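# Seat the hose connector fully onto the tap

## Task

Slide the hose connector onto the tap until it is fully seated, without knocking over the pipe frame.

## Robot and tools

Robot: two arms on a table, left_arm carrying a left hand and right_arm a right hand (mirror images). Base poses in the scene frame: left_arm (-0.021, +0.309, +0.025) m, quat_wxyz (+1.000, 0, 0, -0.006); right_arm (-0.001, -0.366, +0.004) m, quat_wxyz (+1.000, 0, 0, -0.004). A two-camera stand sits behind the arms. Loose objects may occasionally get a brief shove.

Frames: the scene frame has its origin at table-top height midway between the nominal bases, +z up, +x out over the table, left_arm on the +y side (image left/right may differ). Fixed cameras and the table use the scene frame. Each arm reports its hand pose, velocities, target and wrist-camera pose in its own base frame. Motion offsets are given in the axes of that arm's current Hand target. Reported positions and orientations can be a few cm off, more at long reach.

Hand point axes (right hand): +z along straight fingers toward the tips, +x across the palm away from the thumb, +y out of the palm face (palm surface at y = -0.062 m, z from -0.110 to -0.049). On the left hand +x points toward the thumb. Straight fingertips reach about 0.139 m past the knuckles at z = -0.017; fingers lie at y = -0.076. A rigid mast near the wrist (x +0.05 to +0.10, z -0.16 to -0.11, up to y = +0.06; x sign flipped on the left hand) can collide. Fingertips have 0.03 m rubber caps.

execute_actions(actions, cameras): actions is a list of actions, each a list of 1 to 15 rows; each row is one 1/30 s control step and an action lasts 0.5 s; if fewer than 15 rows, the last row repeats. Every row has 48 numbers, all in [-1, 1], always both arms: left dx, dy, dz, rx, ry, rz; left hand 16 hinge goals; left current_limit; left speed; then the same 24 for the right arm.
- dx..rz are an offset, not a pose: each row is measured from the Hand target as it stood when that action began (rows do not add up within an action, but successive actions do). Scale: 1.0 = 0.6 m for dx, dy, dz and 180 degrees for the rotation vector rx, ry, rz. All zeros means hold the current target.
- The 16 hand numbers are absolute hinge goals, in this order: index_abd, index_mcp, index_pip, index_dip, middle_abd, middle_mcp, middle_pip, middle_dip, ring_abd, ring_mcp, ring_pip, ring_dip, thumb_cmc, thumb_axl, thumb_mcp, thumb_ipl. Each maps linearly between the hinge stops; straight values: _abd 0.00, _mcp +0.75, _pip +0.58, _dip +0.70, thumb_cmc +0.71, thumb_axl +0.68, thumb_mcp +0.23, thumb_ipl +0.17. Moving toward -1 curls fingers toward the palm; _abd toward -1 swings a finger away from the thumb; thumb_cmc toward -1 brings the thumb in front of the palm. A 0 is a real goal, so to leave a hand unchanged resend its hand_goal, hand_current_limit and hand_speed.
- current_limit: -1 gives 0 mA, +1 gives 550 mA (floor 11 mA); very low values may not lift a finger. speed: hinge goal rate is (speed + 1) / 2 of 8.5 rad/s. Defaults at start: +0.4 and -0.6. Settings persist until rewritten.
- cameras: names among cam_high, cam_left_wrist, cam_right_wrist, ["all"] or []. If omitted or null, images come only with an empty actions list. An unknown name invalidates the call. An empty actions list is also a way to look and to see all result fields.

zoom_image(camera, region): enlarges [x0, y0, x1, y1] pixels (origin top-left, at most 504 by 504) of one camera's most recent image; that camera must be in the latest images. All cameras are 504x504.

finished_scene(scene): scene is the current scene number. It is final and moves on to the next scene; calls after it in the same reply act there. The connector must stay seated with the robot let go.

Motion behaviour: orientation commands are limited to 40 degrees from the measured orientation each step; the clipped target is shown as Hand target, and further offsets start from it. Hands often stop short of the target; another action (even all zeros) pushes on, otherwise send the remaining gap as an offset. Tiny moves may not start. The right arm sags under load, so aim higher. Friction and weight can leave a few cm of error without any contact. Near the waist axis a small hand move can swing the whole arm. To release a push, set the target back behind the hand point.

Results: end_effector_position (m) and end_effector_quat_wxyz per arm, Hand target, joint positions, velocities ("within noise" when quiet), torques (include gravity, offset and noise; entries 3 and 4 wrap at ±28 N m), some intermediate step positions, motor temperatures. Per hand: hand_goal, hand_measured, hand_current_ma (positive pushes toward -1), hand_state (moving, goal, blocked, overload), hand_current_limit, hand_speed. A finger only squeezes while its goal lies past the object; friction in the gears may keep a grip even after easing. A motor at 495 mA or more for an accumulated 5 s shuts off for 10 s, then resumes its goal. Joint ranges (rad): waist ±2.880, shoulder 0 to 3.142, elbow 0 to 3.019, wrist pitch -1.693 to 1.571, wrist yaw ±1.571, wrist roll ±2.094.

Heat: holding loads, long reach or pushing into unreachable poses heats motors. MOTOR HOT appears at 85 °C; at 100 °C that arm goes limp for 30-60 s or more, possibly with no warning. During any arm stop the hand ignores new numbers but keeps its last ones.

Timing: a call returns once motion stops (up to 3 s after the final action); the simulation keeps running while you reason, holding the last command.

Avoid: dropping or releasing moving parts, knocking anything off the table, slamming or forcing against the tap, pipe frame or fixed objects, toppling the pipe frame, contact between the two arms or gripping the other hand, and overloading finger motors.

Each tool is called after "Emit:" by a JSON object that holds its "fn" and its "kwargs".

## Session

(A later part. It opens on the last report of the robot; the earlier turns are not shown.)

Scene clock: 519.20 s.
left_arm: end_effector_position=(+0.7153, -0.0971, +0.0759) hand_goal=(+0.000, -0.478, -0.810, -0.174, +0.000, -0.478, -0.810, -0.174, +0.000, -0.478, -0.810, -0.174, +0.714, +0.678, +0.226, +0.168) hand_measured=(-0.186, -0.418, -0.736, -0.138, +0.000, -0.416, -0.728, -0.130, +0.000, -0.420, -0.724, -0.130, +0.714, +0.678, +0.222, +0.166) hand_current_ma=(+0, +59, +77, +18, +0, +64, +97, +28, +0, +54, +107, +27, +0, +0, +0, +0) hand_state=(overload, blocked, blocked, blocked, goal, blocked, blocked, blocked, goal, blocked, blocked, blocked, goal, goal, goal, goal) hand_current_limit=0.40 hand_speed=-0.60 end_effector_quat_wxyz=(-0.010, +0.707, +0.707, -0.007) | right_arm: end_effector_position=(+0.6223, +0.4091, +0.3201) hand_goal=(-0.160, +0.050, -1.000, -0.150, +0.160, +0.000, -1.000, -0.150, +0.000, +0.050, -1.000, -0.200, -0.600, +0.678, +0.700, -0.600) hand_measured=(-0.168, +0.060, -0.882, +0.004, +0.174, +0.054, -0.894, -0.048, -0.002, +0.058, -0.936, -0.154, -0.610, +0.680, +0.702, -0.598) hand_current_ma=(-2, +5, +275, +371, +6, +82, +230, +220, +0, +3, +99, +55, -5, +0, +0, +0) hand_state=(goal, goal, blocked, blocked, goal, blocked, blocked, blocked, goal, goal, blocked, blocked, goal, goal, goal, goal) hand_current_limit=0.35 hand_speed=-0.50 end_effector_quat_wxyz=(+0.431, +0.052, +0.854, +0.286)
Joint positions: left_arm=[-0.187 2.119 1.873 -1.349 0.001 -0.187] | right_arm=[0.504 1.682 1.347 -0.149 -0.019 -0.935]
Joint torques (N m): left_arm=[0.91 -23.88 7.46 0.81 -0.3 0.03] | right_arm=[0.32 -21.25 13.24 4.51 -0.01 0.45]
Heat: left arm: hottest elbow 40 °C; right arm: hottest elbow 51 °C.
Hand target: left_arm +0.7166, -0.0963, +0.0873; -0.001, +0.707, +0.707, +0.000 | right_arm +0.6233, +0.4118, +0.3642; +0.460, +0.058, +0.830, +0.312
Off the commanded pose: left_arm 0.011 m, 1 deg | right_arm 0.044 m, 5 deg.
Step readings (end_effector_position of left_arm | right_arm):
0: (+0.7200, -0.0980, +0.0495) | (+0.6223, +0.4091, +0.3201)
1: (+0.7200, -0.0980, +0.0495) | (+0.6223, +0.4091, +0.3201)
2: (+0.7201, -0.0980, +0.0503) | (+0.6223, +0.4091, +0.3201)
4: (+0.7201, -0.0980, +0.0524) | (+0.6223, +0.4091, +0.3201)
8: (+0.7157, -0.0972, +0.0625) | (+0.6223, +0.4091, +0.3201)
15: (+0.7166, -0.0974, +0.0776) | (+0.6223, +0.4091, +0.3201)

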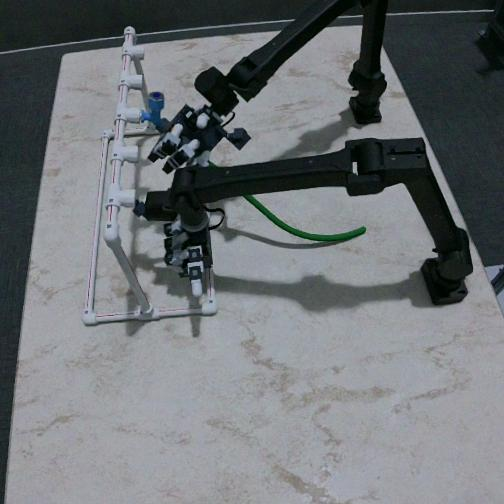

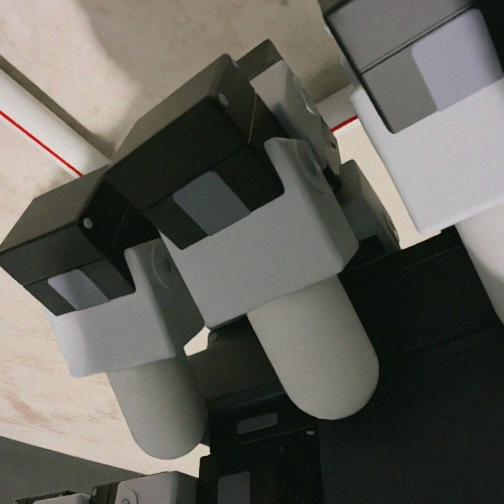

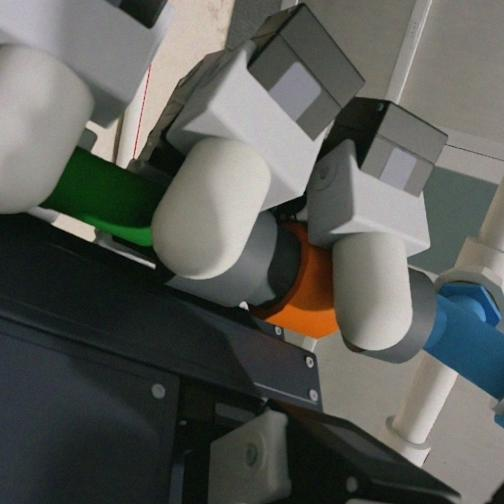

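Emit:
{"fn": "execute_actions", "kwargs": {"actions": [[[0,-0.035,0.03,0,0,0,0,-0.479,-0.81,-0.174,0,-0.479,-0.81,-0.174,0,-0.479,-0.81,-0.174,0.714,0.678,0.226,0.168,0.4,-0.6,0,0,0,0,0,0,-0.16,0.05,-1,-0.15,0.16,0.0,-1,-0.15,0,0.05,-1,-0.2,-0.6,0.678,0.7,-0.6,0.35,-0.5]],[[0,0,0.03,0,0,0,0,-0.479,-0.81,-0.174,0,-0.479,-0.81,-0.174,0,-0.479,-0.81,-0.174,0.714,0.678,0.226,0.168,0.4,-0.6,0,0,0,0,0,0,-0.16,0.05,-1,-0.15,0.16,0.0,-1,-0.15,0,0.05,-1,-0.2,-0.6,0.678,0.7,-0.6,0.35,-0.5]],[[0,0,0.03,0,0,0,0,-0.479,-0.81,-0.174,0,-0.479,-0.81,-0.174,0,-0.479,-0.81,-0.174,0.714,0.678,0.226,0.168,0.4,-0.6,0,0,0,0,0,0,-0.16,0.05,-1,-0.15,0.16,0.0,-1,-0.15,0,0.05,-1,-0.2,-0.6,0.678,0.7,-0.6,0.35,-0.5]]], "cameras": ["cam_high","cam_left_wrist"]}}

Scene clock: 521.53 s.
left_arm: end_effector_position=(+0.6962, -0.0935, +0.0371) hand_goal=(+0.000, -0.478, -0.810, -0.174, +0.000, -0.478, -0.810, -0.174, +0.000, -0.478, -0.810, -0.174, +0.714, +0.678, +0.226, +0.168) hand_measured=(-0.186, -0.418, -0.736, -0.138, +0.000, -0.416, -0.728, -0.130, +0.000, -0.420, -0.724, -0.130, +0.714, +0.678, +0.222, +0.166) hand_current_ma=(+0, +59, +77, +18, +0, +64, +97, +28, +0, +54, +107, +27, +0, +0, +0, +0) hand_state=(overload, blocked, blocked, blocked, goal, blocked, blocked, blocked, goal, blocked, blocked, blocked, goal, goal, goal, goal) hand_current_limit=0.40 hand_speed=-0.60 end_effector_quat_wxyz=(-0.001, +0.707, +0.707, -0.001) | right_arm: end_effector_position=(+0.6223, +0.4091, +0.3201) hand_goal=(-0.160, +0.050, -1.000, -0.150, +0.160, +0.000, -1.000, -0.150, +0.000, +0.050, -1.000, -0.200, -0.600, +0.678, +0.700, -0.600) hand_measured=(-0.168, +0.060, -0.882, +0.004, +0.174, +0.054, -0.894, -0.048, -0.002, +0.058, -0.936, -0.154, -0.610, +0.680, +0.702, -0.598) hand_current_ma=(-2, +5, +275, +371, +6, +82, +230, +220, +0, +3, +99, +55, -5, +0, +0, +0) hand_state=(goal, goal, blocked, blocked, goal, blocked, blocked, blocked, goal, goal, blocked, blocked, goal, goal, goal, goal) hand_current_limit=0.35 hand_speed=-0.50 end_effector_quat_wxyz=(+0.431, +0.052, +0.854, +0.286)
Joint positions: left_arm=[-0.187 2.088 1.709 -1.196 0.001 -0.187] | right_arm=[0.504 1.682 1.347 -0.149 -0.019 -0.935]
Joint torques (N m): left_arm=[0.38 -21.07 7.15 0.87 -0.29 -0.04] | right_arm=[0.5 -21.13 13.29 4.52 0 0.47]
Heat: left arm: hottest elbow 40 °C; right arm: hottest elbow 50 °C.
Hand target: left_arm +0.6954, -0.0963, +0.0331; -0.001, +0.707, +0.707, +0.000 | right_arm +0.6233, +0.4118, +0.3642; +0.460, +0.058, +0.830, +0.312
Off the commanded pose: left_arm 0.005 m, 0 deg | right_arm 0.044 m, 5 deg.
Step readings (end_effector_position of left_arm | right_arm):
0: (+0.7153, -0.0971, +0.0759) | (+0.6223, +0.4091, +0.3201)
1: (+0.7150, -0.0971, +0.0751) | (+0.6223, +0.4091, +0.3201)
2: (+0.7142, -0.0969, +0.0739) | (+0.6223, +0.4091, +0.3201)
4: (+0.7084, -0.0958, +0.0686) | (+0.6223, +0.4091, +0.3201)
8: (+0.6947, -0.0932, +0.0544) | (+0.6223, +0.4091, +0.3201)
15: (+0.6931, -0.0929, +0.0488) | (+0.6223, +0.4091, +0.3201)
16: (+0.6934, -0.0930, +0.0490) | (+0.6223, +0.4091, +0.3201)
17: (+0.6940, -0.0931, +0.0491) | (+0.6223, +0.4091, +0.3201)
19: (+0.6951, -0.0933, +0.0483) | (+0.6223, +0.4091, +0.3201)
23: (+0.6943, -0.0932, +0.0441) | (+0.6223, +0.4091, +0.3201)
30: (+0.6947, -0.0932, +0.0432) | (+0.6223, +0.4091, +0.3201)
31: (+0.6949, -0.0933, +0.0433) | (+0.6223, +0.4091, +0.3201)
32: (+0.6954, -0.0934, +0.0428) | (+0.6223, +0.4091, +0.3201)
34: (+0.6964, -0.0936, +0.0415) | (+0.6223, +0.4091, +0.3201)
38: (+0.6955, -0.0934, +0.0376) | (+0.6223, +0.4091, +0.3201)
45: (+0.6961, -0.0935, +0.0371) | (+0.6223, +0.4091, +0.3201)
Images, in order (width x height): cam_high 504x504, cam_left_wrist 504x504.

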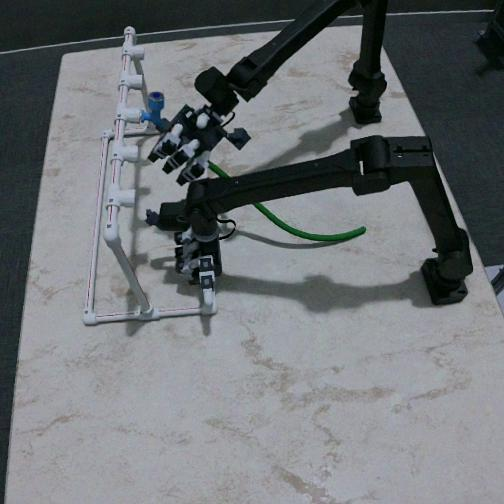

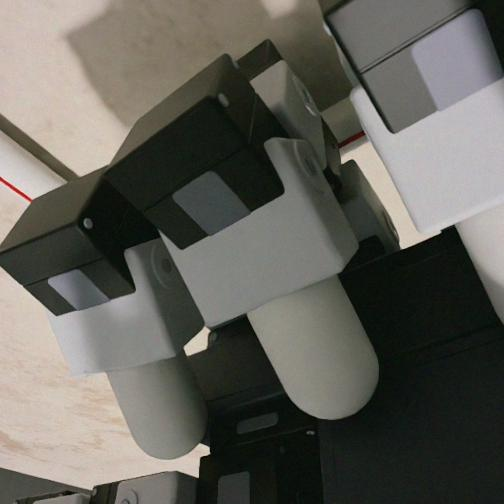

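Emit:
{"fn": "execute_actions", "kwargs": {"actions": [[[0,0,0.03,0,0,0,0,-0.479,-0.81,-0.174,0,-0.479,-0.81,-0.174,0,-0.479,-0.81,-0.174,0.714,0.678,0.226,0.168,0.4,-0.6,0,0,0,0,0,0,-0.16,0.05,-1,-0.15,0.16,0.0,-1,-0.15,0,0.05,-1,-0.2,-0.6,0.678,0.7,-0.6,0.35,-0.5]],[[0,-0.005,0.03,0,0,0,0,-0.479,-0.81,-0.174,0,-0.479,-0.81,-0.174,0,-0.479,-0.81,-0.174,0.714,0.678,0.226,0.168,0.4,-0.6,0,0,0,0,0,0,-0.16,0.05,-1,-0.15,0.16,0.0,-1,-0.15,0,0.05,-1,-0.2,-0.6,0.678,0.7,-0.6,0.35,-0.5]],[[0,-0.005,0.03,0,0,0,0,-0.479,-0.81,-0.174,0,-0.479,-0.81,-0.174,0,-0.479,-0.81,-0.174,0.714,0.678,0.226,0.168,0.4,-0.6,0,0,0,0,0,0,-0.16,0.05,-1,-0.15,0.16,0.0,-1,-0.15,0,0.05,-1,-0.2,-0.6,0.678,0.7,-0.6,0.35,-0.5]]], "cameras": ["cam_high","cam_left_wrist"]}}

Emit:
{"fn": "zoom_image", "kwargs": {"camera": "cam_high", "region": [140, 180, 260, 330]}}

Scene clock: 524.03 s.
left_arm: end_effector_position=(+0.7005, -0.0943, +0.0101) hand_goal=(+0.000, -0.478, -0.810, -0.174, +0.000, -0.478, -0.810, -0.174, +0.000, -0.478, -0.810, -0.174, +0.714, +0.678, +0.226, +0.168) hand_measured=(-0.186, -0.418, -0.736, -0.138, +0.000, -0.416, -0.728, -0.130, +0.000, -0.420, -0.724, -0.130, +0.714, +0.678, +0.222, +0.166) hand_current_ma=(+0, +59, +77, +18, +0, +64, +97, +28, +0, +54, +107, +27, +0, +0, +0, +0) hand_state=(overload, blocked, blocked, blocked, goal, blocked, blocked, blocked, goal, blocked, blocked, blocked, goal, goal, goal, goal) hand_current_limit=0.40 hand_speed=-0.60 end_effector_quat_wxyz=(+0.017, +0.707, +0.707, +0.011) | right_arm: end_effector_position=(+0.6223, +0.4091, +0.3201) hand_goal=(-0.160, +0.050, -1.000, -0.150, +0.160, +0.000, -1.000, -0.150, +0.000, +0.050, -1.000, -0.200, -0.600, +0.678, +0.700, -0.600) hand_measured=(-0.168, +0.060, -0.882, +0.004, +0.174, +0.054, -0.894, -0.048, -0.002, +0.058, -0.936, -0.154, -0.610, +0.680, +0.702, -0.598) hand_current_ma=(-2, +5, +275, +371, +6, +82, +230, +220, +0, +3, +99, +55, -5, +0, +0, +0) hand_state=(goal, goal, blocked, blocked, goal, blocked, blocked, blocked, goal, goal, blocked, blocked, goal, goal, goal, goal) hand_current_limit=0.35 hand_speed=-0.50 end_effector_quat_wxyz=(+0.431, +0.052, +0.854, +0.286)
Joint positions: left_arm=[-0.187 2.106 1.653 -1.078 0.001 -0.187] | right_arm=[0.504 1.682 1.347 -0.149 -0.019 -0.935]
Joint torques (N m): left_arm=[0.21 -18.55 5.39 1.06 -0.3 -0.05] | right_arm=[0.5 -21.07 13.24 4.46 -0.01 0.46]
Heat: left arm: hottest elbow 40 °C; right arm: hottest elbow 50 °C.
Hand target: left_arm +0.6893, -0.0962, -0.0207; -0.001, +0.707, +0.707, +0.000 | right_arm +0.6233, +0.4118, +0.3642; +0.460, +0.058, +0.830, +0.312
Off the commanded pose: left_arm 0.033 m, 2 deg | right_arm 0.044 m, 5 deg.
Step readings (end_effector_position of left_arm | right_arm):
0: (+0.6962, -0.0935, +0.0371) | (+0.6223, +0.4091, +0.3201)
1: (+0.6964, -0.0936, +0.0372) | (+0.6223, +0.4091, +0.3201)
2: (+0.6968, -0.0936, +0.0367) | (+0.6223, +0.4091, +0.3201)
4: (+0.6979, -0.0938, +0.0355) | (+0.6223, +0.4091, +0.3201)
8: (+0.6972, -0.0937, +0.0297) | (+0.6223, +0.4091, +0.3201)
15: (+0.6974, -0.0937, +0.0256) | (+0.6223, +0.4091, +0.3201)
16: (+0.6976, -0.0937, +0.0257) | (+0.6223, +0.4091, +0.3201)
17: (+0.6978, -0.0937, +0.0249) | (+0.6223, +0.4091, +0.3201)
19: (+0.6985, -0.0938, +0.0228) | (+0.6223, +0.4091, +0.3201)
23: (+0.6988, -0.0939, +0.0173) | (+0.6223, +0.4091, +0.3201)
30: (+0.6985, -0.0938, +0.0116) | (+0.6223, +0.4091, +0.3201)
31: (+0.6984, -0.0938, +0.0115) | (+0.6223, +0.4091, +0.3201)
32: (+0.6983, -0.0938, +0.0108) | (+0.6223, +0.4091, +0.3201)
34: (+0.6984, -0.0939, +0.0098) | (+0.6223, +0.4091, +0.3201)
38: (+0.6998, -0.0942, +0.0101) | (+0.6223, +0.4091, +0.3201)
45: (+0.7005, -0.0943, +0.0103) | (+0.6223, +0.4091, +0.3201)
Images, in order (width x height): cam_high 504x504, cam_left_wrist 504x504.

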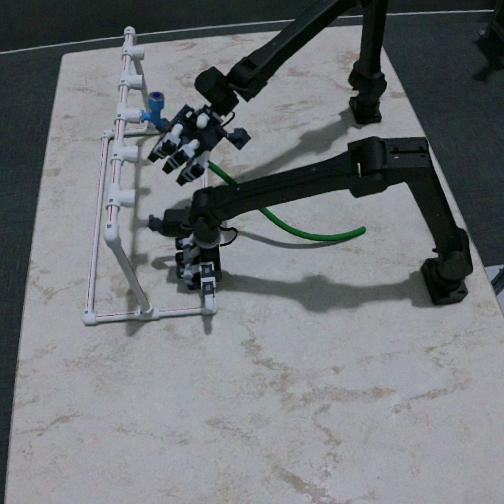

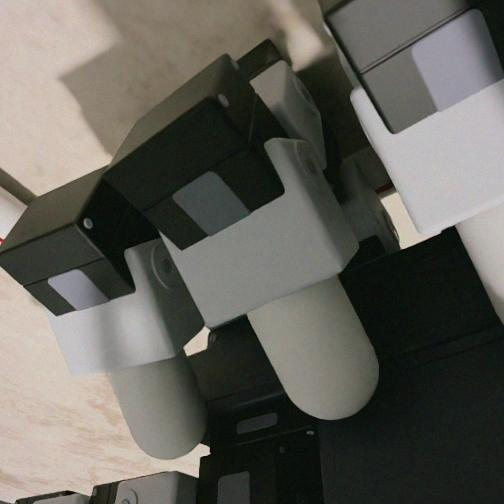

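Scaled by 3.360 from the camera's 504x504 image, which has a finer 720x720 frame.

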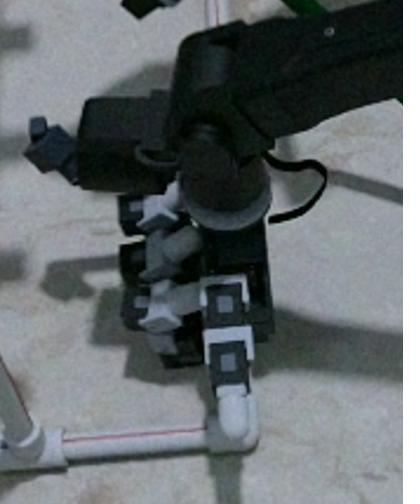

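Emit:
{"fn": "execute_actions", "kwargs": {"actions": [[[0,0,0.04,0,0,0,0,-0.479,-0.81,-0.174,0,-0.479,-0.81,-0.174,0,-0.479,-0.81,-0.174,0.714,0.678,0.226,0.168,0.4,-0.6,0,0,0,0,0,0,-0.16,0.05,-1,-0.15,0.16,0.0,-1,-0.15,0,0.05,-1,-0.2,-0.6,0.678,0.7,-0.6,0.35,-0.5]],[[0,0,0.04,0,0,0,0,-0.479,-0.81,-0.174,0,-0.479,-0.81,-0.174,0,-0.479,-0.81,-0.174,0.714,0.678,0.226,0.168,0.4,-0.6,0,0,0,0,0,0,-0.16,0.05,-1,-0.15,0.16,0.0,-1,-0.15,0,0.05,-1,-0.2,-0.6,0.678,0.7,-0.6,0.35,-0.5]]]}}

Scene clock: 525.90 s.
left_arm: end_effector_position=(+0.7111, -0.0967, +0.0098) hand_goal=(+0.000, -0.478, -0.810, -0.174, +0.000, -0.478, -0.810, -0.174, +0.000, -0.478, -0.810, -0.174, +0.714, +0.678, +0.226, +0.168) hand_measured=(-0.186, -0.418, -0.736, -0.138, +0.000, -0.418, -0.726, -0.130, +0.000, -0.420, -0.724, -0.130, +0.714, +0.678, +0.222, +0.166) hand_current_ma=(+0, +59, +77, +18, +0, +59, +99, +28, +0, +54, +107, +27, +0, +0, +0, +0) hand_state=(overload, blocked, blocked, blocked, goal, blocked, blocked, blocked, goal, blocked, blocked, blocked, goal, goal, goal, goal) hand_current_limit=0.40 hand_speed=-0.60 end_effector_quat_wxyz=(+0.044, +0.706, +0.706, +0.031) | right_arm: end_effector_position=(+0.6223, +0.4091, +0.3201) hand_goal=(-0.160, +0.050, -1.000, -0.150, +0.160, +0.000, -1.000, -0.150, +0.000, +0.050, -1.000, -0.200, -0.600, +0.678, +0.700, -0.600) hand_measured=(-0.168, +0.060, -0.882, +0.004, +0.174, +0.054, -0.894, -0.048, -0.002, +0.058, -0.936, -0.154, -0.610, +0.680, +0.702, -0.598) hand_current_ma=(-2, +5, +275, +371, +6, +82, +230, +220, +0, +3, +99, +55, -5, +0, +0, +0) hand_state=(goal, goal, blocked, blocked, goal, blocked, blocked, blocked, goal, goal, blocked, blocked, goal, goal, goal, goal) hand_current_limit=0.35 hand_speed=-0.50 end_effector_quat_wxyz=(+0.431, +0.052, +0.854, +0.286)
Joint positions: left_arm=[-0.188 2.101 1.623 -0.985 -0.002 -0.187] | right_arm=[0.504 1.682 1.347 -0.149 -0.019 -0.935]
Joint torques (N m): left_arm=[0.32 -13.45 4.23 1.18 -0.21 -0.04] | right_arm=[0.32 -21.13 13.23 4.52 0 0.46]
Heat: left arm: hottest elbow 40 °C; right arm: hottest elbow 50 °C.
Hand target: left_arm +0.6892, -0.0962, -0.0688; -0.001, +0.707, +0.707, +0.000 | right_arm +0.6233, +0.4118, +0.3642; +0.460, +0.058, +0.830, +0.312
Off the commanded pose: left_arm 0.081 m, 6 deg | right_arm 0.044 m, 5 deg.
Step readings (end_effector_position of left_arm | right_arm):
0: (+0.7006, -0.0943, +0.0102) | (+0.6223, +0.4091, +0.3201)
1: (+0.7005, -0.0943, +0.0100) | (+0.6223, +0.4091, +0.3201)
2: (+0.7009, -0.0944, +0.0097) | (+0.6223, +0.4091, +0.3201)
4: (+0.7025, -0.0947, +0.0096) | (+0.6223, +0.4091, +0.3201)
8: (+0.7047, -0.0951, +0.0098) | (+0.6223, +0.4091, +0.3201)
15: (+0.7057, -0.0952, +0.0099) | (+0.6223, +0.4091, +0.3201)
16: (+0.7058, -0.0953, +0.0098) | (+0.6223, +0.4091, +0.3201)
17: (+0.7062, -0.0953, +0.0094) | (+0.6223, +0.4091, +0.3201)
19: (+0.7076, -0.0957, +0.0094) | (+0.6223, +0.4091, +0.3201)
23: (+0.7098, -0.0965, +0.0096) | (+0.6223, +0.4091, +0.3201)
30: (+0.7111, -0.0967, +0.0099) | (+0.6223, +0.4091, +0.3201)

Emit:
{"fn": "execute_actions", "kwargs": {"actions": [[[0,-0.035,0,0,0,0,0,-0.479,-0.81,-0.174,0,-0.479,-0.81,-0.174,0,-0.479,-0.81,-0.174,0.714,0.678,0.226,0.168,0.4,-0.6,0,0,0,0,0,0,-0.16,0.05,-1,-0.15,0.16,0.0,-1,-0.15,0,0.05,-1,-0.2,-0.6,0.678,0.7,-0.6,0.35,-0.5]],[[0,-0.035,0,0,0,0,0,-0.479,-0.81,-0.174,0,-0.479,-0.81,-0.174,0,-0.479,-0.81,-0.174,0.714,0.678,0.226,0.168,0.4,-0.6,0,0,0,0,0,0,-0.16,0.05,-1,-0.15,0.16,0.0,-1,-0.15,0,0.05,-1,-0.2,-0.6,0.678,0.7,-0.6,0.35,-0.5]]], "cameras": ["cam_high","cam_left_wrist","cam_right_wrist"]}}

Emit:
{"fn": "zoom_image", "kwargs": {"camera": "cam_high", "region": [60, 10, 260, 330]}}

Scene clock: 527.60 s.
left_arm: end_effector_position=(+0.6918, -0.0968, +0.0120) hand_goal=(+0.000, -0.478, -0.810, -0.174, +0.000, -0.478, -0.810, -0.174, +0.000, -0.478, -0.810, -0.174, +0.714, +0.678, +0.226, +0.168) hand_measured=(-0.186, -0.418, -0.736, -0.138, +0.000, -0.418, -0.726, -0.130, +0.000, -0.420, -0.724, -0.130, +0.714, +0.678, +0.222, +0.166) hand_current_ma=(+0, +56, +78, +18, +0, +58, +99, +28, +0, +54, +107, +27, +0, +0, +0, +0) hand_state=(overload, blocked, blocked, blocked, goal, blocked, blocked, blocked, goal, blocked, blocked, blocked, goal, goal, goal, goal) hand_current_limit=0.40 hand_speed=-0.60 end_effector_quat_wxyz=(+0.063, +0.707, +0.702, +0.049) | right_arm: end_effector_position=(+0.6223, +0.4091, +0.3201) hand_goal=(-0.160, +0.050, -1.000, -0.150, +0.160, +0.000, -1.000, -0.150, +0.000, +0.050, -1.000, -0.200, -0.600, +0.678, +0.700, -0.600) hand_measured=(-0.168, +0.060, -0.882, +0.004, +0.174, +0.054, -0.894, -0.048, -0.002, +0.058, -0.936, -0.154, -0.610, +0.680, +0.702, -0.598) hand_current_ma=(-2, +5, +275, +371, +6, +82, +230, +220, +0, +3, +99, +55, -5, +0, +0, +0) hand_state=(goal, goal, blocked, blocked, goal, blocked, blocked, blocked, goal, goal, blocked, blocked, goal, goal, goal, goal) hand_current_limit=0.35 hand_speed=-0.50 end_effector_quat_wxyz=(+0.431, +0.052, +0.854, +0.286)
Joint positions: left_arm=[-0.196 2.034 1.497 -0.874 -0.012 -0.188] | right_arm=[0.504 1.682 1.347 -0.149 -0.019 -0.935]
Joint torques (N m): left_arm=[-0.09 -13.8 1.98 -0.36 0.1 -0.17] | right_arm=[0.44 -21.13 13.3 4.52 0 0.46]
Heat: left arm: hottest elbow 40 °C; right arm: hottest elbow 50 °C.
Hand target: left_arm +0.6472, -0.0964, -0.0687; -0.001, +0.707, +0.707, +0.000 | right_arm +0.6233, +0.4118, +0.3642; +0.460, +0.058, +0.830, +0.312
Off the commanded pose: left_arm 0.092 m, 9 deg | right_arm 0.044 m, 5 deg.
Step readings (end_effector_position of left_arm | right_arm):
0: (+0.7111, -0.0967, +0.0098) | (+0.6223, +0.4091, +0.3201)
1: (+0.7110, -0.0966, +0.0095) | (+0.6223, +0.4091, +0.3201)
2: (+0.7107, -0.0967, +0.0098) | (+0.6223, +0.4091, +0.3201)
4: (+0.7087, -0.0966, +0.0101) | (+0.6223, +0.4091, +0.3201)
8: (+0.7076, -0.0976, +0.0110) | (+0.6223, +0.4091, +0.3201)
15: (+0.7074, -0.0979, +0.0116) | (+0.6223, +0.4091, +0.3201)
16: (+0.7071, -0.0979, +0.0113) | (+0.6223, +0.4091, +0.3201)
17: (+0.7065, -0.0977, +0.0114) | (+0.6223, +0.4091, +0.3201)
19: (+0.7020, -0.0974, +0.0119) | (+0.6223, +0.4091, +0.3201)
23: (+0.6923, -0.0966, +0.0114) | (+0.6223, +0.4091, +0.3201)
30: (+0.6918, -0.0969, +0.0118) | (+0.6223, +0.4091, +0.3201)

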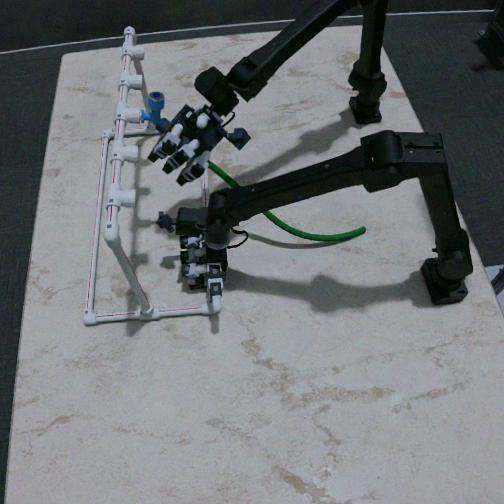

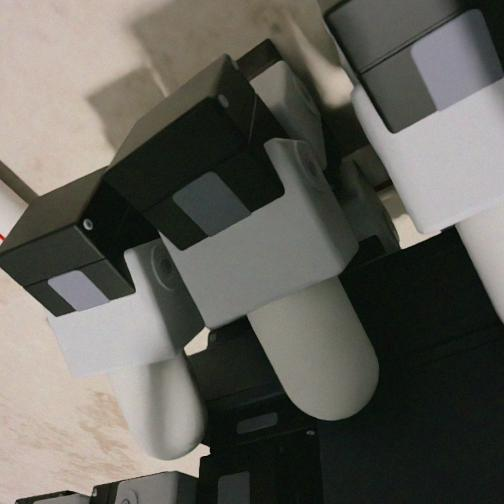

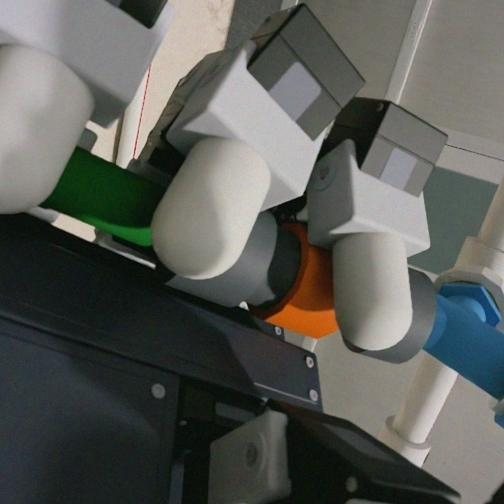

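Scaled by 1.575 from the camera's 504x504 image, which has a finer 720x720 frame.

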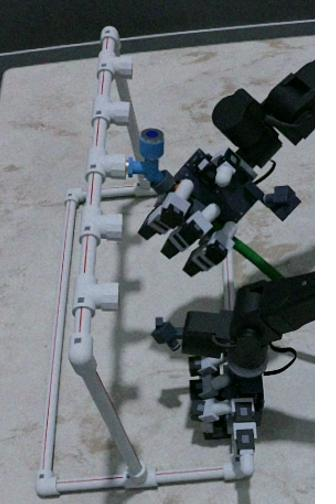

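Emit:
{"fn": "execute_actions", "kwargs": {"actions": [[[0,0,0,0,0,0,0,-0.479,-0.81,-0.174,0,-0.479,-0.81,-0.174,0,-0.479,-0.81,-0.174,0.714,0.678,0.226,0.168,0.4,-0.6,-0.0241,0.0073,-0.0003,-0.0069,0.0055,-0.0037,-0.16,0.05,-1,-0.15,0.16,0.0,-1,-0.15,0,0.05,-1,-0.2,-0.6,0.678,0.7,-0.6,0.4,-0.5]],[[0,0,0,0,0,0,0,-0.479,-0.81,-0.174,0,-0.479,-0.81,-0.174,0,-0.479,-0.81,-0.174,0.714,0.678,0.226,0.168,0.4,-0.6,-0.0241,0.0073,-0.0003,0,0,0,-0.16,0.05,-1,-0.15,0.16,0.0,-1,-0.15,0,0.05,-1,-0.2,-0.6,0.678,0.7,-0.6,0.4,-0.5]]], "cameras": ["cam_high","cam_right_wrist"]}}

Emit:
{"fn": "zoom_image", "kwargs": {"camera": "cam_high", "region": [60, 10, 260, 330]}}

Scene clock: 530.00 s.
left_arm: end_effector_position=(+0.6918, -0.0968, +0.0120) hand_goal=(+0.000, -0.478, -0.810, -0.174, +0.000, -0.478, -0.810, -0.174, +0.000, -0.478, -0.810, -0.174, +0.714, +0.678, +0.226, +0.168) hand_measured=(-0.186, -0.418, -0.736, -0.138, +0.000, -0.418, -0.726, -0.130, +0.000, -0.420, -0.724, -0.130, +0.714, +0.678, +0.222, +0.166) hand_current_ma=(+0, +56, +78, +18, +0, +58, +99, +28, +0, +54, +107, +27, +0, +0, +0, +0) hand_state=(overload, blocked, blocked, blocked, goal, blocked, blocked, blocked, goal, blocked, blocked, blocked, goal, goal, goal, goal) hand_current_limit=0.40 hand_speed=-0.60 end_effector_quat_wxyz=(+0.063, +0.707, +0.702, +0.049) | right_arm: end_effector_position=(+0.6194, +0.4091, +0.3193) hand_goal=(-0.160, +0.050, -1.000, -0.150, +0.160, +0.000, -1.000, -0.150, +0.000, +0.050, -1.000, -0.200, -0.600, +0.678, +0.700, -0.600) hand_measured=(-0.168, +0.056, -0.880, +0.002, +0.174, +0.054, -0.894, -0.048, -0.002, +0.058, -0.936, -0.154, -0.610, +0.680, +0.702, -0.598) hand_current_ma=(-2, +2, +281, +385, +6, +80, +232, +216, +0, +3, +99, +55, -5, +0, +0, +0) hand_state=(goal, goal, blocked, blocked, goal, blocked, blocked, blocked, goal, goal, blocked, blocked, goal, goal, goal, goal) hand_current_limit=0.40 hand_speed=-0.50 end_effector_quat_wxyz=(+0.416, +0.039, +0.859, +0.295)
Joint positions: left_arm=[-0.196 2.034 1.497 -0.874 -0.012 -0.188] | right_arm=[0.493 1.682 1.355 -0.174 -0.068 -0.947]
Joint torques (N m): left_arm=[-0.09 -13.92 2.04 -0.23 0.1 -0.17] | right_arm=[-0.91 -20.89 18.77 2.51 -0.19 0.35]
Heat: left arm: hottest elbow 39 °C; right arm: hottest elbow 50 °C.
Hand target: left_arm +0.6472, -0.0964, -0.0687; -0.001, +0.707, +0.707, +0.000 | right_arm +0.6379, +0.4079, +0.3903; +0.455, +0.045, +0.830, +0.319
Off the commanded pose: left_arm 0.092 m, 9 deg | right_arm 0.073 m, 6 deg.
Step readings (end_effector_position of left_arm | right_arm):
0: (+0.6918, -0.0968, +0.0120) | (+0.6223, +0.4091, +0.3201)
1: (+0.6918, -0.0968, +0.0120) | (+0.6222, +0.4092, +0.3201)
2: (+0.6918, -0.0968, +0.0120) | (+0.6215, +0.4099, +0.3203)
4: (+0.6918, -0.0968, +0.0120) | (+0.6193, +0.4119, +0.3207)
8: (+0.6918, -0.0968, +0.0120) | (+0.6188, +0.4115, +0.3207)
15: (+0.6918, -0.0968, +0.0120) | (+0.6190, +0.4108, +0.3206)
16: (+0.6918, -0.0968, +0.0120) | (+0.6191, +0.4106, +0.3204)
17: (+0.6918, -0.0968, +0.0120) | (+0.6191, +0.4103, +0.3200)
19: (+0.6918, -0.0968, +0.0120) | (+0.6198, +0.4089, +0.3198)
23: (+0.6918, -0.0968, +0.0120) | (+0.6195, +0.4091, +0.3194)
30: (+0.6918, -0.0968, +0.0120) | (+0.6195, +0.4091, +0.3194)
Images, in order (width x height): cam_high 504x504, cam_right_wrist 504x504.

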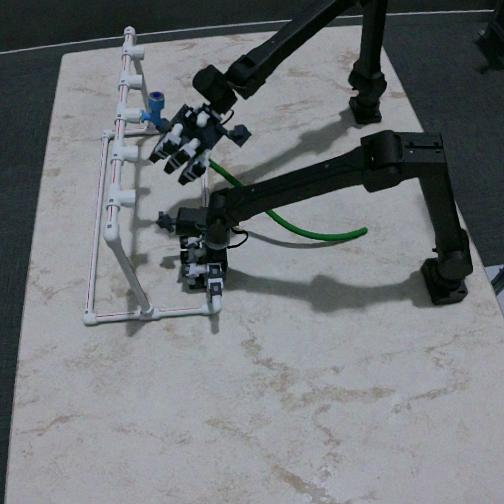

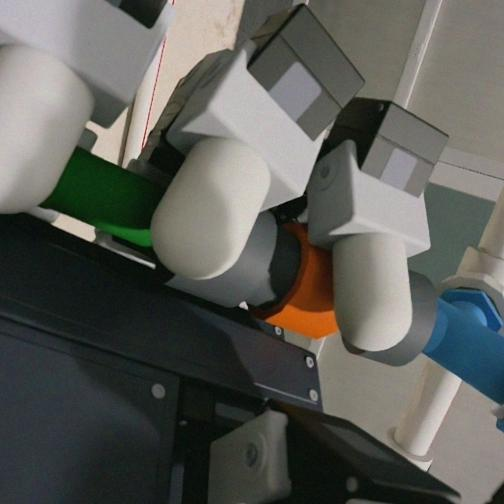

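Scaled by 1.575 from the camera's 504x504 image, which has a finer 720x720 frame.

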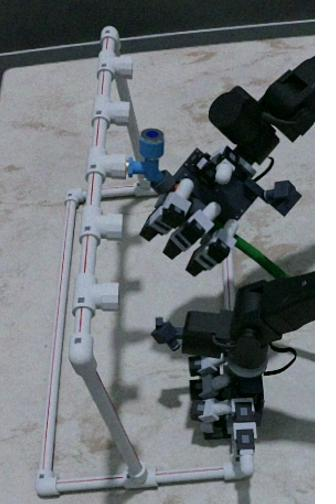

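Emit:
{"fn": "execute_actions", "kwargs": {"actions": [[[0,0,0,0,0,0,0,-0.479,-0.81,-0.174,0,-0.479,-0.81,-0.174,0,-0.479,-0.81,-0.174,0.714,0.678,0.226,0.168,0.4,-0.6,-0.0241,0.0073,-0.0003,0,0,0,-0.16,0.05,-1,-0.15,0.16,0.0,-1,-0.15,0,0.05,-1,-0.2,-0.6,0.678,0.7,-0.6,0.45,-0.5]],[[0,0,0,0,0,0,0,-0.479,-0.81,-0.174,0,-0.479,-0.81,-0.174,0,-0.479,-0.81,-0.174,0.714,0.678,0.226,0.168,0.4,-0.6,-0.0241,0.0073,-0.0003,0,0,0,-0.16,0.05,-1,-0.15,0.16,0.0,-1,-0.15,0,0.05,-1,-0.2,-0.6,0.678,0.7,-0.6,0.45,-0.5]]], "cameras": ["cam_high","cam_right_wrist"]}}

Emit:
{"fn": "zoom_image", "kwargs": {"camera": "cam_high", "region": [60, 10, 260, 330]}}

Emit:
{"fn": "zoom_image", "kwargs": {"camera": "cam_right_wrist", "region": [200, 160, 504, 460]}}

Scene clock: 531.73 s.
left_arm: end_effector_position=(+0.6918, -0.0968, +0.0120) hand_goal=(+0.000, -0.478, -0.810, -0.174, +0.000, -0.478, -0.810, -0.174, +0.000, -0.478, -0.810, -0.174, +0.714, +0.678, +0.226, +0.168) hand_measured=(-0.186, -0.418, -0.736, -0.138, +0.000, -0.418, -0.726, -0.130, +0.000, -0.420, -0.724, -0.130, +0.714, +0.678, +0.222, +0.166) hand_current_ma=(+0, +56, +78, +18, +0, +58, +99, +28, +0, +54, +107, +27, +0, +0, +0, +0) hand_state=(overload, blocked, blocked, blocked, goal, blocked, blocked, blocked, goal, blocked, blocked, blocked, goal, goal, goal, goal) hand_current_limit=0.40 hand_speed=-0.60 end_effector_quat_wxyz=(+0.063, +0.707, +0.702, +0.049) | right_arm: end_effector_position=(+0.6188, +0.4087, +0.3190) hand_goal=(-0.160, +0.050, -1.000, -0.150, +0.160, +0.000, -1.000, -0.150, +0.000, +0.050, -1.000, -0.200, -0.600, +0.678, +0.700, -0.600) hand_measured=(-0.168, +0.044, -0.880, +0.002, +0.174, +0.046, -0.894, -0.048, -0.002, +0.058, -0.936, -0.154, -0.610, +0.680, +0.702, -0.598) hand_current_ma=(-2, -2, +285, +399, +6, +62, +232, +216, +0, +3, +99, +55, -5, +0, +0, +0) hand_state=(goal, goal, blocked, blocked, goal, blocked, blocked, blocked, goal, goal, blocked, blocked, goal, goal, goal, goal) hand_current_limit=0.45 hand_speed=-0.50 end_effector_quat_wxyz=(+0.398, +0.028, +0.871, +0.286)
Joint positions: left_arm=[-0.196 2.034 1.497 -0.874 -0.012 -0.188] | right_arm=[0.486 1.682 1.388 -0.255 -0.089 -0.97]
Joint torques (N m): left_arm=[-0.09 -13.92 2.06 -0.23 0.1 -0.17] | right_arm=[-1.79 -21.13 21.63 3.15 -0.11 0.5]
Heat: left arm: hottest elbow 39 °C; right arm: hottest elbow 50 °C.
Hand target: left_arm +0.6472, -0.0963, -0.0687; -0.001, +0.707, +0.707, +0.000 | right_arm +0.6526, +0.4040, +0.4165; +0.455, +0.045, +0.830, +0.319
Off the commanded pose: left_arm 0.092 m, 9 deg | right_arm 0.103 m, 9 deg.
Step readings (end_effector_position of left_arm | right_arm):
0: (+0.6918, -0.0968, +0.0120) | (+0.6194, +0.4091, +0.3193)
1: (+0.6918, -0.0968, +0.0120) | (+0.6194, +0.4092, +0.3194)
2: (+0.6918, -0.0968, +0.0120) | (+0.6194, +0.4092, +0.3195)
4: (+0.6918, -0.0968, +0.0120) | (+0.6194, +0.4092, +0.3196)
8: (+0.6918, -0.0968, +0.0120) | (+0.6195, +0.4089, +0.3197)
15: (+0.6918, -0.0968, +0.0120) | (+0.6194, +0.4089, +0.3194)
16: (+0.6918, -0.0968, +0.0120) | (+0.6194, +0.4090, +0.3195)
17: (+0.6918, -0.0968, +0.0120) | (+0.6194, +0.4090, +0.3198)
19: (+0.6918, -0.0968, +0.0120) | (+0.6192, +0.4089, +0.3197)
23: (+0.6918, -0.0968, +0.0120) | (+0.6189, +0.4088, +0.3193)
30: (+0.6918, -0.0968, +0.0120) | (+0.6186, +0.4089, +0.3190)
Images, in order (width x height): cam_high 504x504, cam_right_wrist 504x504.

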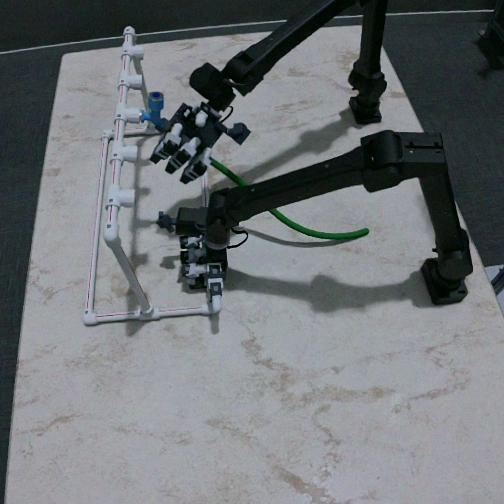

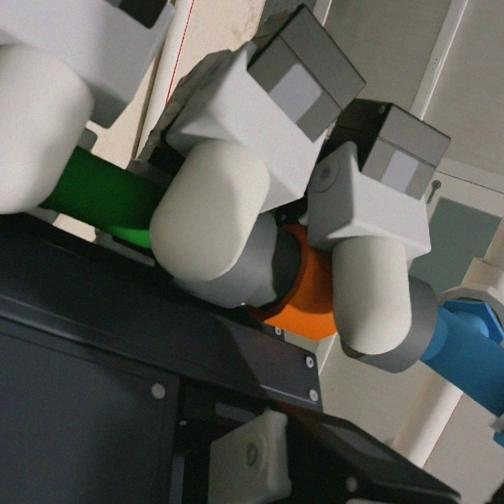

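Scaled by 1.575 from the camera's 504x504 image, which has a finer 720x720 frame.

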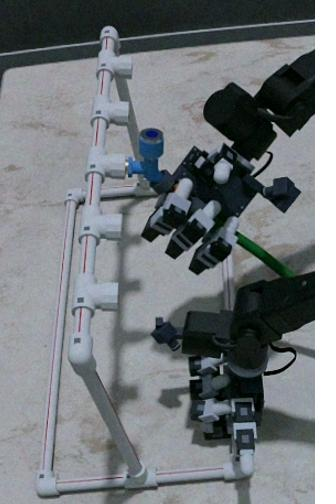

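Scaled by 1.658 from the camera's 504x504 image, which has a finer 720x720 frame.

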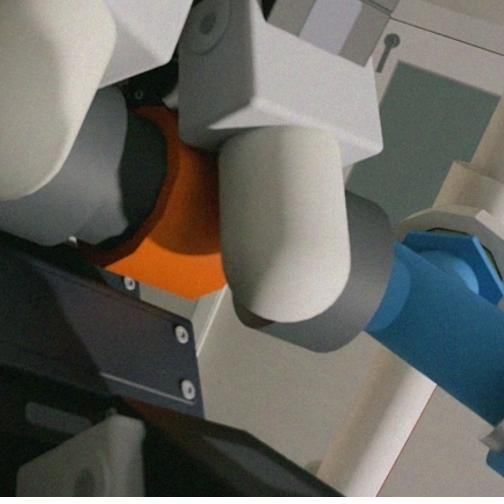

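Emit:
{"fn": "execute_actions", "kwargs": {"actions": [[[0,0,0,0,0,0,0,-0.479,-0.81,-0.174,0,-0.479,-0.81,-0.174,0,-0.479,-0.81,-0.174,0.714,0.678,0.226,0.168,0.4,-0.6,-0.007,0.0033,0.0032,-0.01,-0.032,0.0114,-0.16,0.05,-1,-0.15,0.16,0.0,-1,-0.15,0,0.05,-1,-0.2,-0.6,0.678,0.7,-0.6,0.45,-0.5]],[[0,0,0,0,0,0,0,-0.479,-0.81,-0.174,0,-0.479,-0.81,-0.174,0,-0.479,-0.81,-0.174,0.714,0.678,0.226,0.168,0.4,-0.6,0,0,0,0,0,0,-0.16,0.05,-1,-0.15,0.16,0.0,-1,-0.15,0,0.05,-1,-0.2,-0.6,0.678,0.7,-0.6,0.45,-0.5]]], "cameras": ["cam_high","cam_right_wrist"]}}

Emit:
{"fn": "zoom_image", "kwargs": {"camera": "cam_right_wrist", "region": [200, 160, 504, 460]}}

Scene clock: 534.17 s.
left_arm: end_effector_position=(+0.6919, -0.0970, +0.0124) hand_goal=(+0.000, -0.478, -0.810, -0.174, +0.000, -0.478, -0.810, -0.174, +0.000, -0.478, -0.810, -0.174, +0.714, +0.678, +0.226, +0.168) hand_measured=(-0.186, -0.418, -0.736, -0.138, +0.000, -0.418, -0.726, -0.130, +0.000, -0.420, -0.724, -0.130, +0.714, +0.678, +0.222, +0.166) hand_current_ma=(+0, +56, +78, +18, +0, +58, +99, +28, +0, +54, +107, +27, +0, +0, +0, +0) hand_state=(overload, blocked, blocked, blocked, goal, blocked, blocked, blocked, goal, blocked, blocked, blocked, goal, goal, goal, goal) hand_current_limit=0.40 hand_speed=-0.60 end_effector_quat_wxyz=(+0.064, +0.700, +0.709, +0.050) | right_arm: end_effector_position=(+0.6310, +0.4083, +0.3230) hand_goal=(-0.160, +0.050, -1.000, -0.150, +0.160, +0.000, -1.000, -0.150, +0.000, +0.050, -1.000, -0.200, -0.600, +0.678, +0.700, -0.600) hand_measured=(-0.168, +0.052, -0.880, +0.000, +0.174, +0.046, -0.892, -0.050, -0.002, +0.056, -0.936, -0.154, -0.610, +0.680, +0.702, -0.598) hand_current_ma=(-2, +0, +285, +399, +6, +62, +238, +207, +0, +2, +99, +55, -5, +0, +0, +0) hand_state=(goal, goal, blocked, blocked, goal, blocked, blocked, blocked, goal, goal, blocked, blocked, goal, goal, goal, goal) hand_current_limit=0.45 hand_speed=-0.50 end_effector_quat_wxyz=(+0.423, +0.044, +0.858, +0.289)
Joint positions: left_arm=[-0.199 2.034 1.497 -0.871 -0.013 -0.21] | right_arm=[0.488 1.7 1.388 -0.184 -0.053 -0.948]
Joint torques (N m): left_arm=[0.15 -13.98 2.03 -0.35 0.24 0.07] | right_arm=[-0.91 -22.12 17.74 6.61 0.34 0.76]
Heat: left arm: hottest elbow 39 °C; right arm: hottest elbow 51 °C.
Hand target: left_arm +0.6473, -0.0962, -0.0687; -0.001, +0.707, +0.707, +0.000 | right_arm +0.6560, +0.4051, +0.4200; +0.491, +0.069, +0.800, +0.337
Off the commanded pose: left_arm 0.093 m, 9 deg | right_arm 0.100 m, 12 deg.
Step readings (end_effector_position of left_arm | right_arm):
0: (+0.6918, -0.0968, +0.0120) | (+0.6187, +0.4087, +0.3190)
1: (+0.6918, -0.0968, +0.0120) | (+0.6188, +0.4086, +0.3190)
2: (+0.6918, -0.0968, +0.0120) | (+0.6196, +0.4081, +0.3194)
4: (+0.6917, -0.0974, +0.0120) | (+0.6218, +0.4078, +0.3213)
8: (+0.6917, -0.0978, +0.0122) | (+0.6277, +0.4079, +0.3224)
15: (+0.6918, -0.0971, +0.0124) | (+0.6307, +0.4082, +0.3230)
16: (+0.6918, -0.0970, +0.0124) | (+0.6307, +0.4084, +0.3228)
17: (+0.6918, -0.0970, +0.0124) | (+0.6308, +0.4084, +0.3230)
19: (+0.6918, -0.0970, +0.0124) | (+0.6309, +0.4084, +0.3228)
23: (+0.6918, -0.0970, +0.0124) | (+0.6310, +0.4083, +0.3230)
30: (+0.6918, -0.0970, +0.0124) | (+0.6310, +0.4083, +0.3230)
Images, in order (width x height): cam_high 504x504, cam_right_wrist 504x504.

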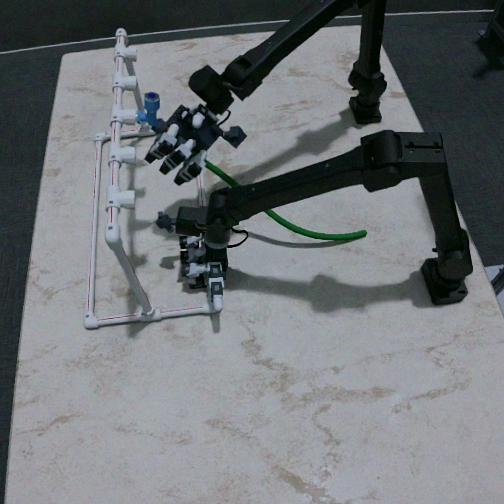

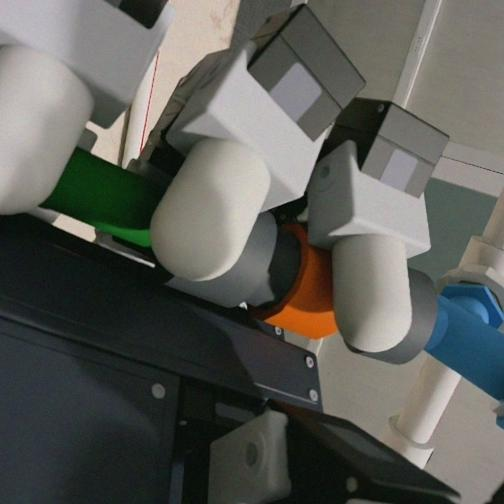

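Scaled by 1.658 from the camera's 504x504 image, which has a finer 720x720 frame.

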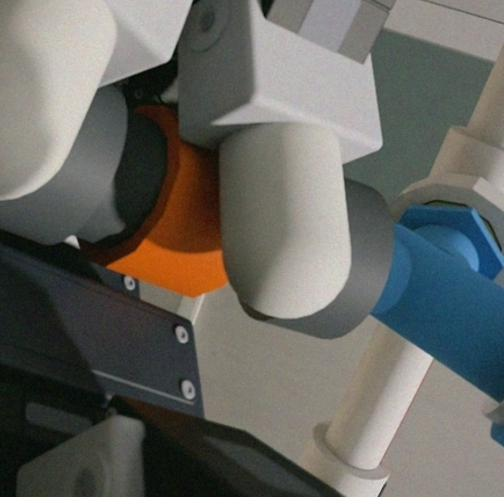

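Emit:
{"fn": "execute_actions", "kwargs": {"actions": [[[0,0,0,0,0,0,0,-0.479,-0.81,-0.174,0,-0.479,-0.81,-0.174,0,-0.479,-0.81,-0.174,0.714,0.678,0.226,0.168,0.4,-0.6,0.035,-0.0123,-0.005,0.005,0.016,-0.0057,-0.16,0.05,-1,-0.15,0.16,0.0,-1,-0.15,0,0.05,-1,-0.2,-0.6,0.678,0.7,-0.6,0.4,-0.5]],[[0,0,0,0,0,0,0,-0.479,-0.81,-0.174,0,-0.479,-0.81,-0.174,0,-0.479,-0.81,-0.174,0.714,0.678,0.226,0.168,0.4,-0.6,0.035,-0.0123,-0.005,0.005,0.016,-0.0057,-0.16,0.05,-1,-0.15,0.16,0.0,-1,-0.15,0,0.05,-1,-0.2,-0.6,0.678,0.7,-0.6,0.35,-0.5]]], "cameras": ["cam_high","cam_right_wrist"]}}

Emit:
{"fn": "zoom_image", "kwargs": {"camera": "cam_high", "region": [60, 10, 260, 330]}}

Scene clock: 542.90 s.
left_arm: end_effector_position=(+0.6919, -0.0969, +0.0124) hand_goal=(+0.000, -0.478, -0.810, -0.174, +0.000, -0.478, -0.810, -0.174, +0.000, -0.478, -0.810, -0.174, +0.714, +0.678, +0.226, +0.168) hand_measured=(-0.186, -0.420, -0.736, -0.138, +0.000, -0.418, -0.726, -0.130, +0.000, -0.420, -0.724, -0.130, +0.714, +0.678, +0.222, +0.166) hand_current_ma=(+0, +56, +78, +18, +0, +58, +99, +28, +0, +54, +107, +27, +0, +0, +0, +0) hand_state=(overload, blocked, blocked, blocked, goal, blocked, blocked, blocked, goal, blocked, blocked, blocked, goal, goal, goal, goal) hand_current_limit=0.40 hand_speed=-0.60 end_effector_quat_wxyz=(+0.064, +0.700, +0.709, +0.050) | right_arm: end_effector_position=(+0.6293, +0.4095, +0.3217) hand_goal=(-0.160, +0.050, -1.000, -0.150, +0.160, +0.000, -1.000, -0.150, +0.000, +0.050, -1.000, -0.200, -0.600, +0.678, +0.700, -0.600) hand_measured=(-0.168, +0.054, -0.880, +0.000, +0.174, +0.046, -0.892, -0.052, -0.002, +0.056, -0.936, -0.154, -0.610, +0.680, +0.702, -0.598) hand_current_ma=(-2, +1, +285, +371, +6, +62, +240, +204, +0, +2, +99, +55, -5, +0, +0, +0) hand_state=(goal, goal, blocked, blocked, goal, blocked, blocked, blocked, goal, goal, blocked, blocked, goal, goal, goal, goal) hand_current_limit=0.35 hand_speed=-0.50 end_effector_quat_wxyz=(+0.420, +0.041, +0.859, +0.292)
Joint positions: left_arm=[-0.199 2.034 1.497 -0.871 -0.014 -0.21] | right_arm=[0.489 1.7 1.385 -0.184 -0.062 -0.949]
Joint torques (N m): left_arm=[0.15 -13.92 2.04 -0.36 0.25 0.07] | right_arm=[-0.09 -22.71 14.75 3.82 -0.25 0.39]
Heat: left arm: hottest shoulder 38 °C; right arm: hottest elbow 51 °C.
Hand target: left_arm +0.6473, -0.0962, -0.0687; -0.001, +0.707, +0.707, +0.000 | right_arm +0.6321, +0.4087, +0.3820; +0.455, +0.045, +0.830, +0.319
Off the commanded pose: left_arm 0.093 m, 9 deg | right_arm 0.060 m, 6 deg.
Step readings (end_effector_position of left_arm | right_arm):
0: (+0.6919, -0.0970, +0.0124) | (+0.6310, +0.4083, +0.3230)
1: (+0.6919, -0.0970, +0.0124) | (+0.6310, +0.4083, +0.3230)
2: (+0.6919, -0.0970, +0.0124) | (+0.6310, +0.4083, +0.3230)
4: (+0.6919, -0.0970, +0.0124) | (+0.6308, +0.4086, +0.3231)
8: (+0.6919, -0.0969, +0.0124) | (+0.6306, +0.4087, +0.3226)
15: (+0.6919, -0.0969, +0.0124) | (+0.6306, +0.4087, +0.3226)
16: (+0.6919, -0.0969, +0.0124) | (+0.6305, +0.4088, +0.3226)
17: (+0.6919, -0.0969, +0.0124) | (+0.6301, +0.4090, +0.3223)
19: (+0.6919, -0.0969, +0.0124) | (+0.6296, +0.4094, +0.3221)
23: (+0.6919, -0.0969, +0.0124) | (+0.6294, +0.4095, +0.3219)
30: (+0.6919, -0.0969, +0.0124) | (+0.6293, +0.4095, +0.3217)
Images, in order (width x height): cam_high 504x504, cam_right_wrist 504x504.

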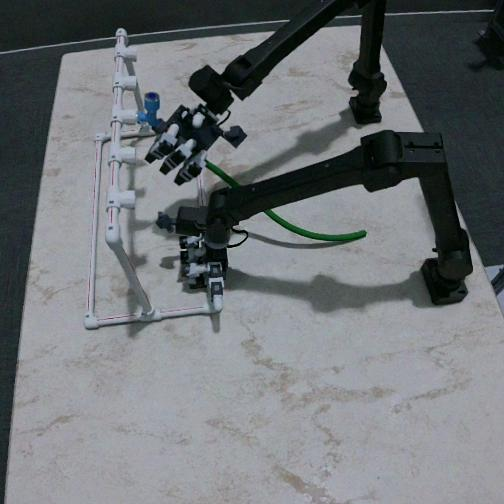

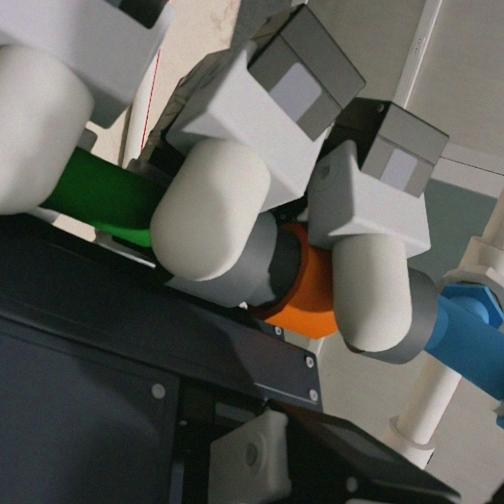

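Scaled by 1.575 from the camera's 504x504 image, which has a finer 720x720 frame.

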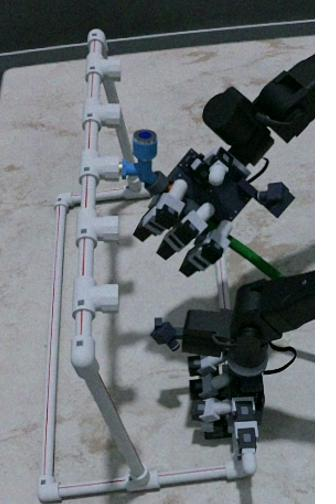

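Emit:
{"fn": "execute_actions", "kwargs": {"actions": [[[0,0.05,-0.06,0,0,0,0,-0.479,-0.81,-0.174,0,-0.479,-0.81,-0.174,0,-0.479,-0.81,-0.174,0.714,0.678,0.226,0.168,0.4,-0.6,0,0,0,0,0,0,-0.16,0.05,-1,-0.15,0.16,0.0,-1,-0.15,0,0.05,-1,-0.2,-0.6,0.678,0.7,-0.6,0.35,-0.5]],[[0,0.03,-0.08,0,0,0,0,-0.479,-0.81,-0.174,0,-0.479,-0.81,-0.174,0,-0.479,-0.81,-0.174,0.714,0.678,0.226,0.168,0.4,-0.6,0,0,0,0,0,0,-0.16,0.05,-1,-0.15,0.16,0.0,-1,-0.15,0,0.05,-1,-0.2,-0.6,0.678,0.7,-0.6,0.35,-0.5]],[[0,0,-0.08,0,0,0,0,-0.479,-0.81,-0.174,0,-0.479,-0.81,-0.174,0,-0.479,-0.81,-0.174,0.714,0.678,0.226,0.168,0.4,-0.6,0,0,0,0,0,0,-0.16,0.05,-1,-0.15,0.16,0.0,-1,-0.15,0,0.05,-1,-0.2,-0.6,0.678,0.7,-0.6,0.35,-0.5]]], "cameras": ["cam_high","cam_right_wrist"]}}

Scene clock: 545.33 s.
left_arm: end_effector_position=(+0.6833, -0.0938, +0.0233) hand_goal=(+0.000, -0.478, -0.810, -0.174, +0.000, -0.478, -0.810, -0.174, +0.000, -0.478, -0.810, -0.174, +0.714, +0.678, +0.226, +0.168) hand_measured=(-0.186, -0.420, -0.736, -0.138, +0.000, -0.418, -0.726, -0.130, +0.000, -0.420, -0.724, -0.130, +0.714, +0.678, +0.222, +0.166) hand_current_ma=(+0, +56, +78, +18, +0, +59, +99, +28, +0, +54, +107, +27, +0, +0, +0, +0) hand_state=(overload, blocked, blocked, blocked, goal, blocked, blocked, blocked, goal, blocked, blocked, blocked, goal, goal, goal, goal) hand_current_limit=0.40 hand_speed=-0.60 end_effector_quat_wxyz=(-0.020, +0.701, +0.712, -0.010) | right_arm: end_effector_position=(+0.6273, +0.4096, +0.3263) hand_goal=(-0.160, +0.050, -1.000, -0.150, +0.160, +0.000, -1.000, -0.150, +0.000, +0.050, -1.000, -0.200, -0.600, +0.678, +0.700, -0.600) hand_measured=(-0.168, +0.052, -0.880, +0.000, +0.174, +0.046, -0.890, -0.052, -0.002, +0.056, -0.936, -0.154, -0.610, +0.680, +0.702, -0.598) hand_current_ma=(-2, +0, +285, +371, +6, +62, +241, +204, +0, +2, +99, +55, -5, +0, +0, +0) hand_state=(goal, goal, blocked, blocked, goal, blocked, blocked, blocked, goal, goal, blocked, blocked, goal, goal, goal, goal) hand_current_limit=0.35 hand_speed=-0.50 end_effector_quat_wxyz=(+0.421, +0.039, +0.857, +0.295)
Joint positions: left_arm=[-0.195 2.095 1.69 -1.21 -0.005 -0.211] | right_arm=[0.489 1.694 1.384 -0.184 -0.068 -0.949]
Joint torques (N m): left_arm=[1.03 -24.47 11.26 -0.85 -0.11 0.22] | right_arm=[-0.15 -21.89 14.86 3.82 -0.01 0.41]
Heat: left arm: hottest shoulder 38 °C; right arm: hottest elbow 52 °C.
Hand target: left_arm +0.6954, -0.0964, +0.0633; -0.001, +0.707, +0.707, +0.000 | right_arm +0.6322, +0.4086, +0.3821; +0.455, +0.045, +0.830, +0.319
Off the commanded pose: left_arm 0.042 m, 3 deg | right_arm 0.056 m, 6 deg.
Step readings (end_effector_position of left_arm | right_arm):
0: (+0.6919, -0.0969, +0.0124) | (+0.6293, +0.4095, +0.3217)
1: (+0.6918, -0.0969, +0.0124) | (+0.6293, +0.4095, +0.3217)
2: (+0.6921, -0.0970, +0.0133) | (+0.6293, +0.4095, +0.3217)
4: (+0.6915, -0.0969, +0.0122) | (+0.6289, +0.4098, +0.3215)
8: (+0.6921, -0.0971, +0.0105) | (+0.6288, +0.4098, +0.3215)
15: (+0.6923, -0.0970, +0.0100) | (+0.6288, +0.4098, +0.3215)
16: (+0.6924, -0.0970, +0.0106) | (+0.6288, +0.4098, +0.3215)
17: (+0.6920, -0.0970, +0.0108) | (+0.6288, +0.4098, +0.3215)
19: (+0.6913, -0.0966, +0.0111) | (+0.6288, +0.4098, +0.3215)
23: (+0.6911, -0.0964, +0.0113) | (+0.6287, +0.4099, +0.3218)
30: (+0.6901, -0.0962, +0.0113) | (+0.6285, +0.4099, +0.3224)
31: (+0.6900, -0.0962, +0.0116) | (+0.6285, +0.4099, +0.3224)
32: (+0.6892, -0.0961, +0.0124) | (+0.6284, +0.4098, +0.3226)
34: (+0.6860, -0.0954, +0.0143) | (+0.6278, +0.4098, +0.3244)
38: (+0.6834, -0.0949, +0.0195) | (+0.6274, +0.4096, +0.3260)
45: (+0.6835, -0.0939, +0.0231) | (+0.6273, +0.4096, +0.3263)
Images, in order (width x height): cam_high 504x504, cam_right_wrist 504x504.

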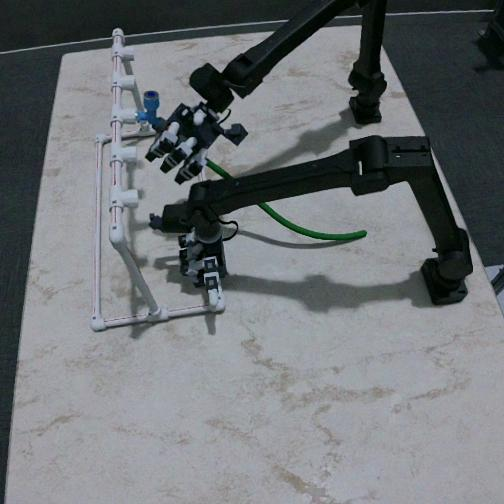

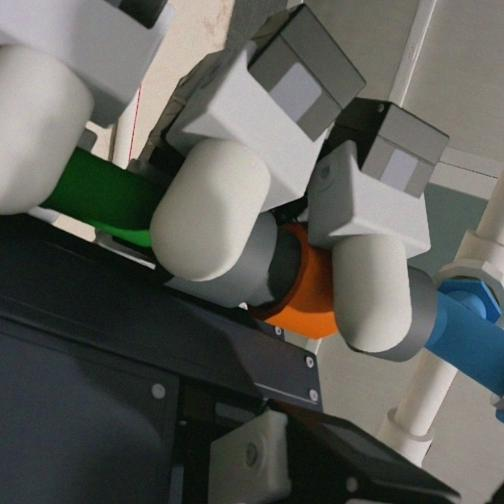

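Emit:
{"fn": "zoom_image", "kwargs": {"camera": "cam_high", "region": [60, 10, 260, 330]}}

Scaled by 1.575 from the camera's 504x504 image, which has a finer 720x720 frame.

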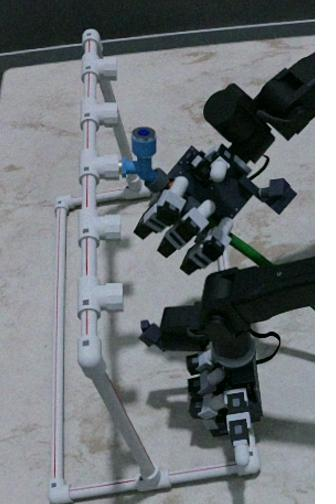

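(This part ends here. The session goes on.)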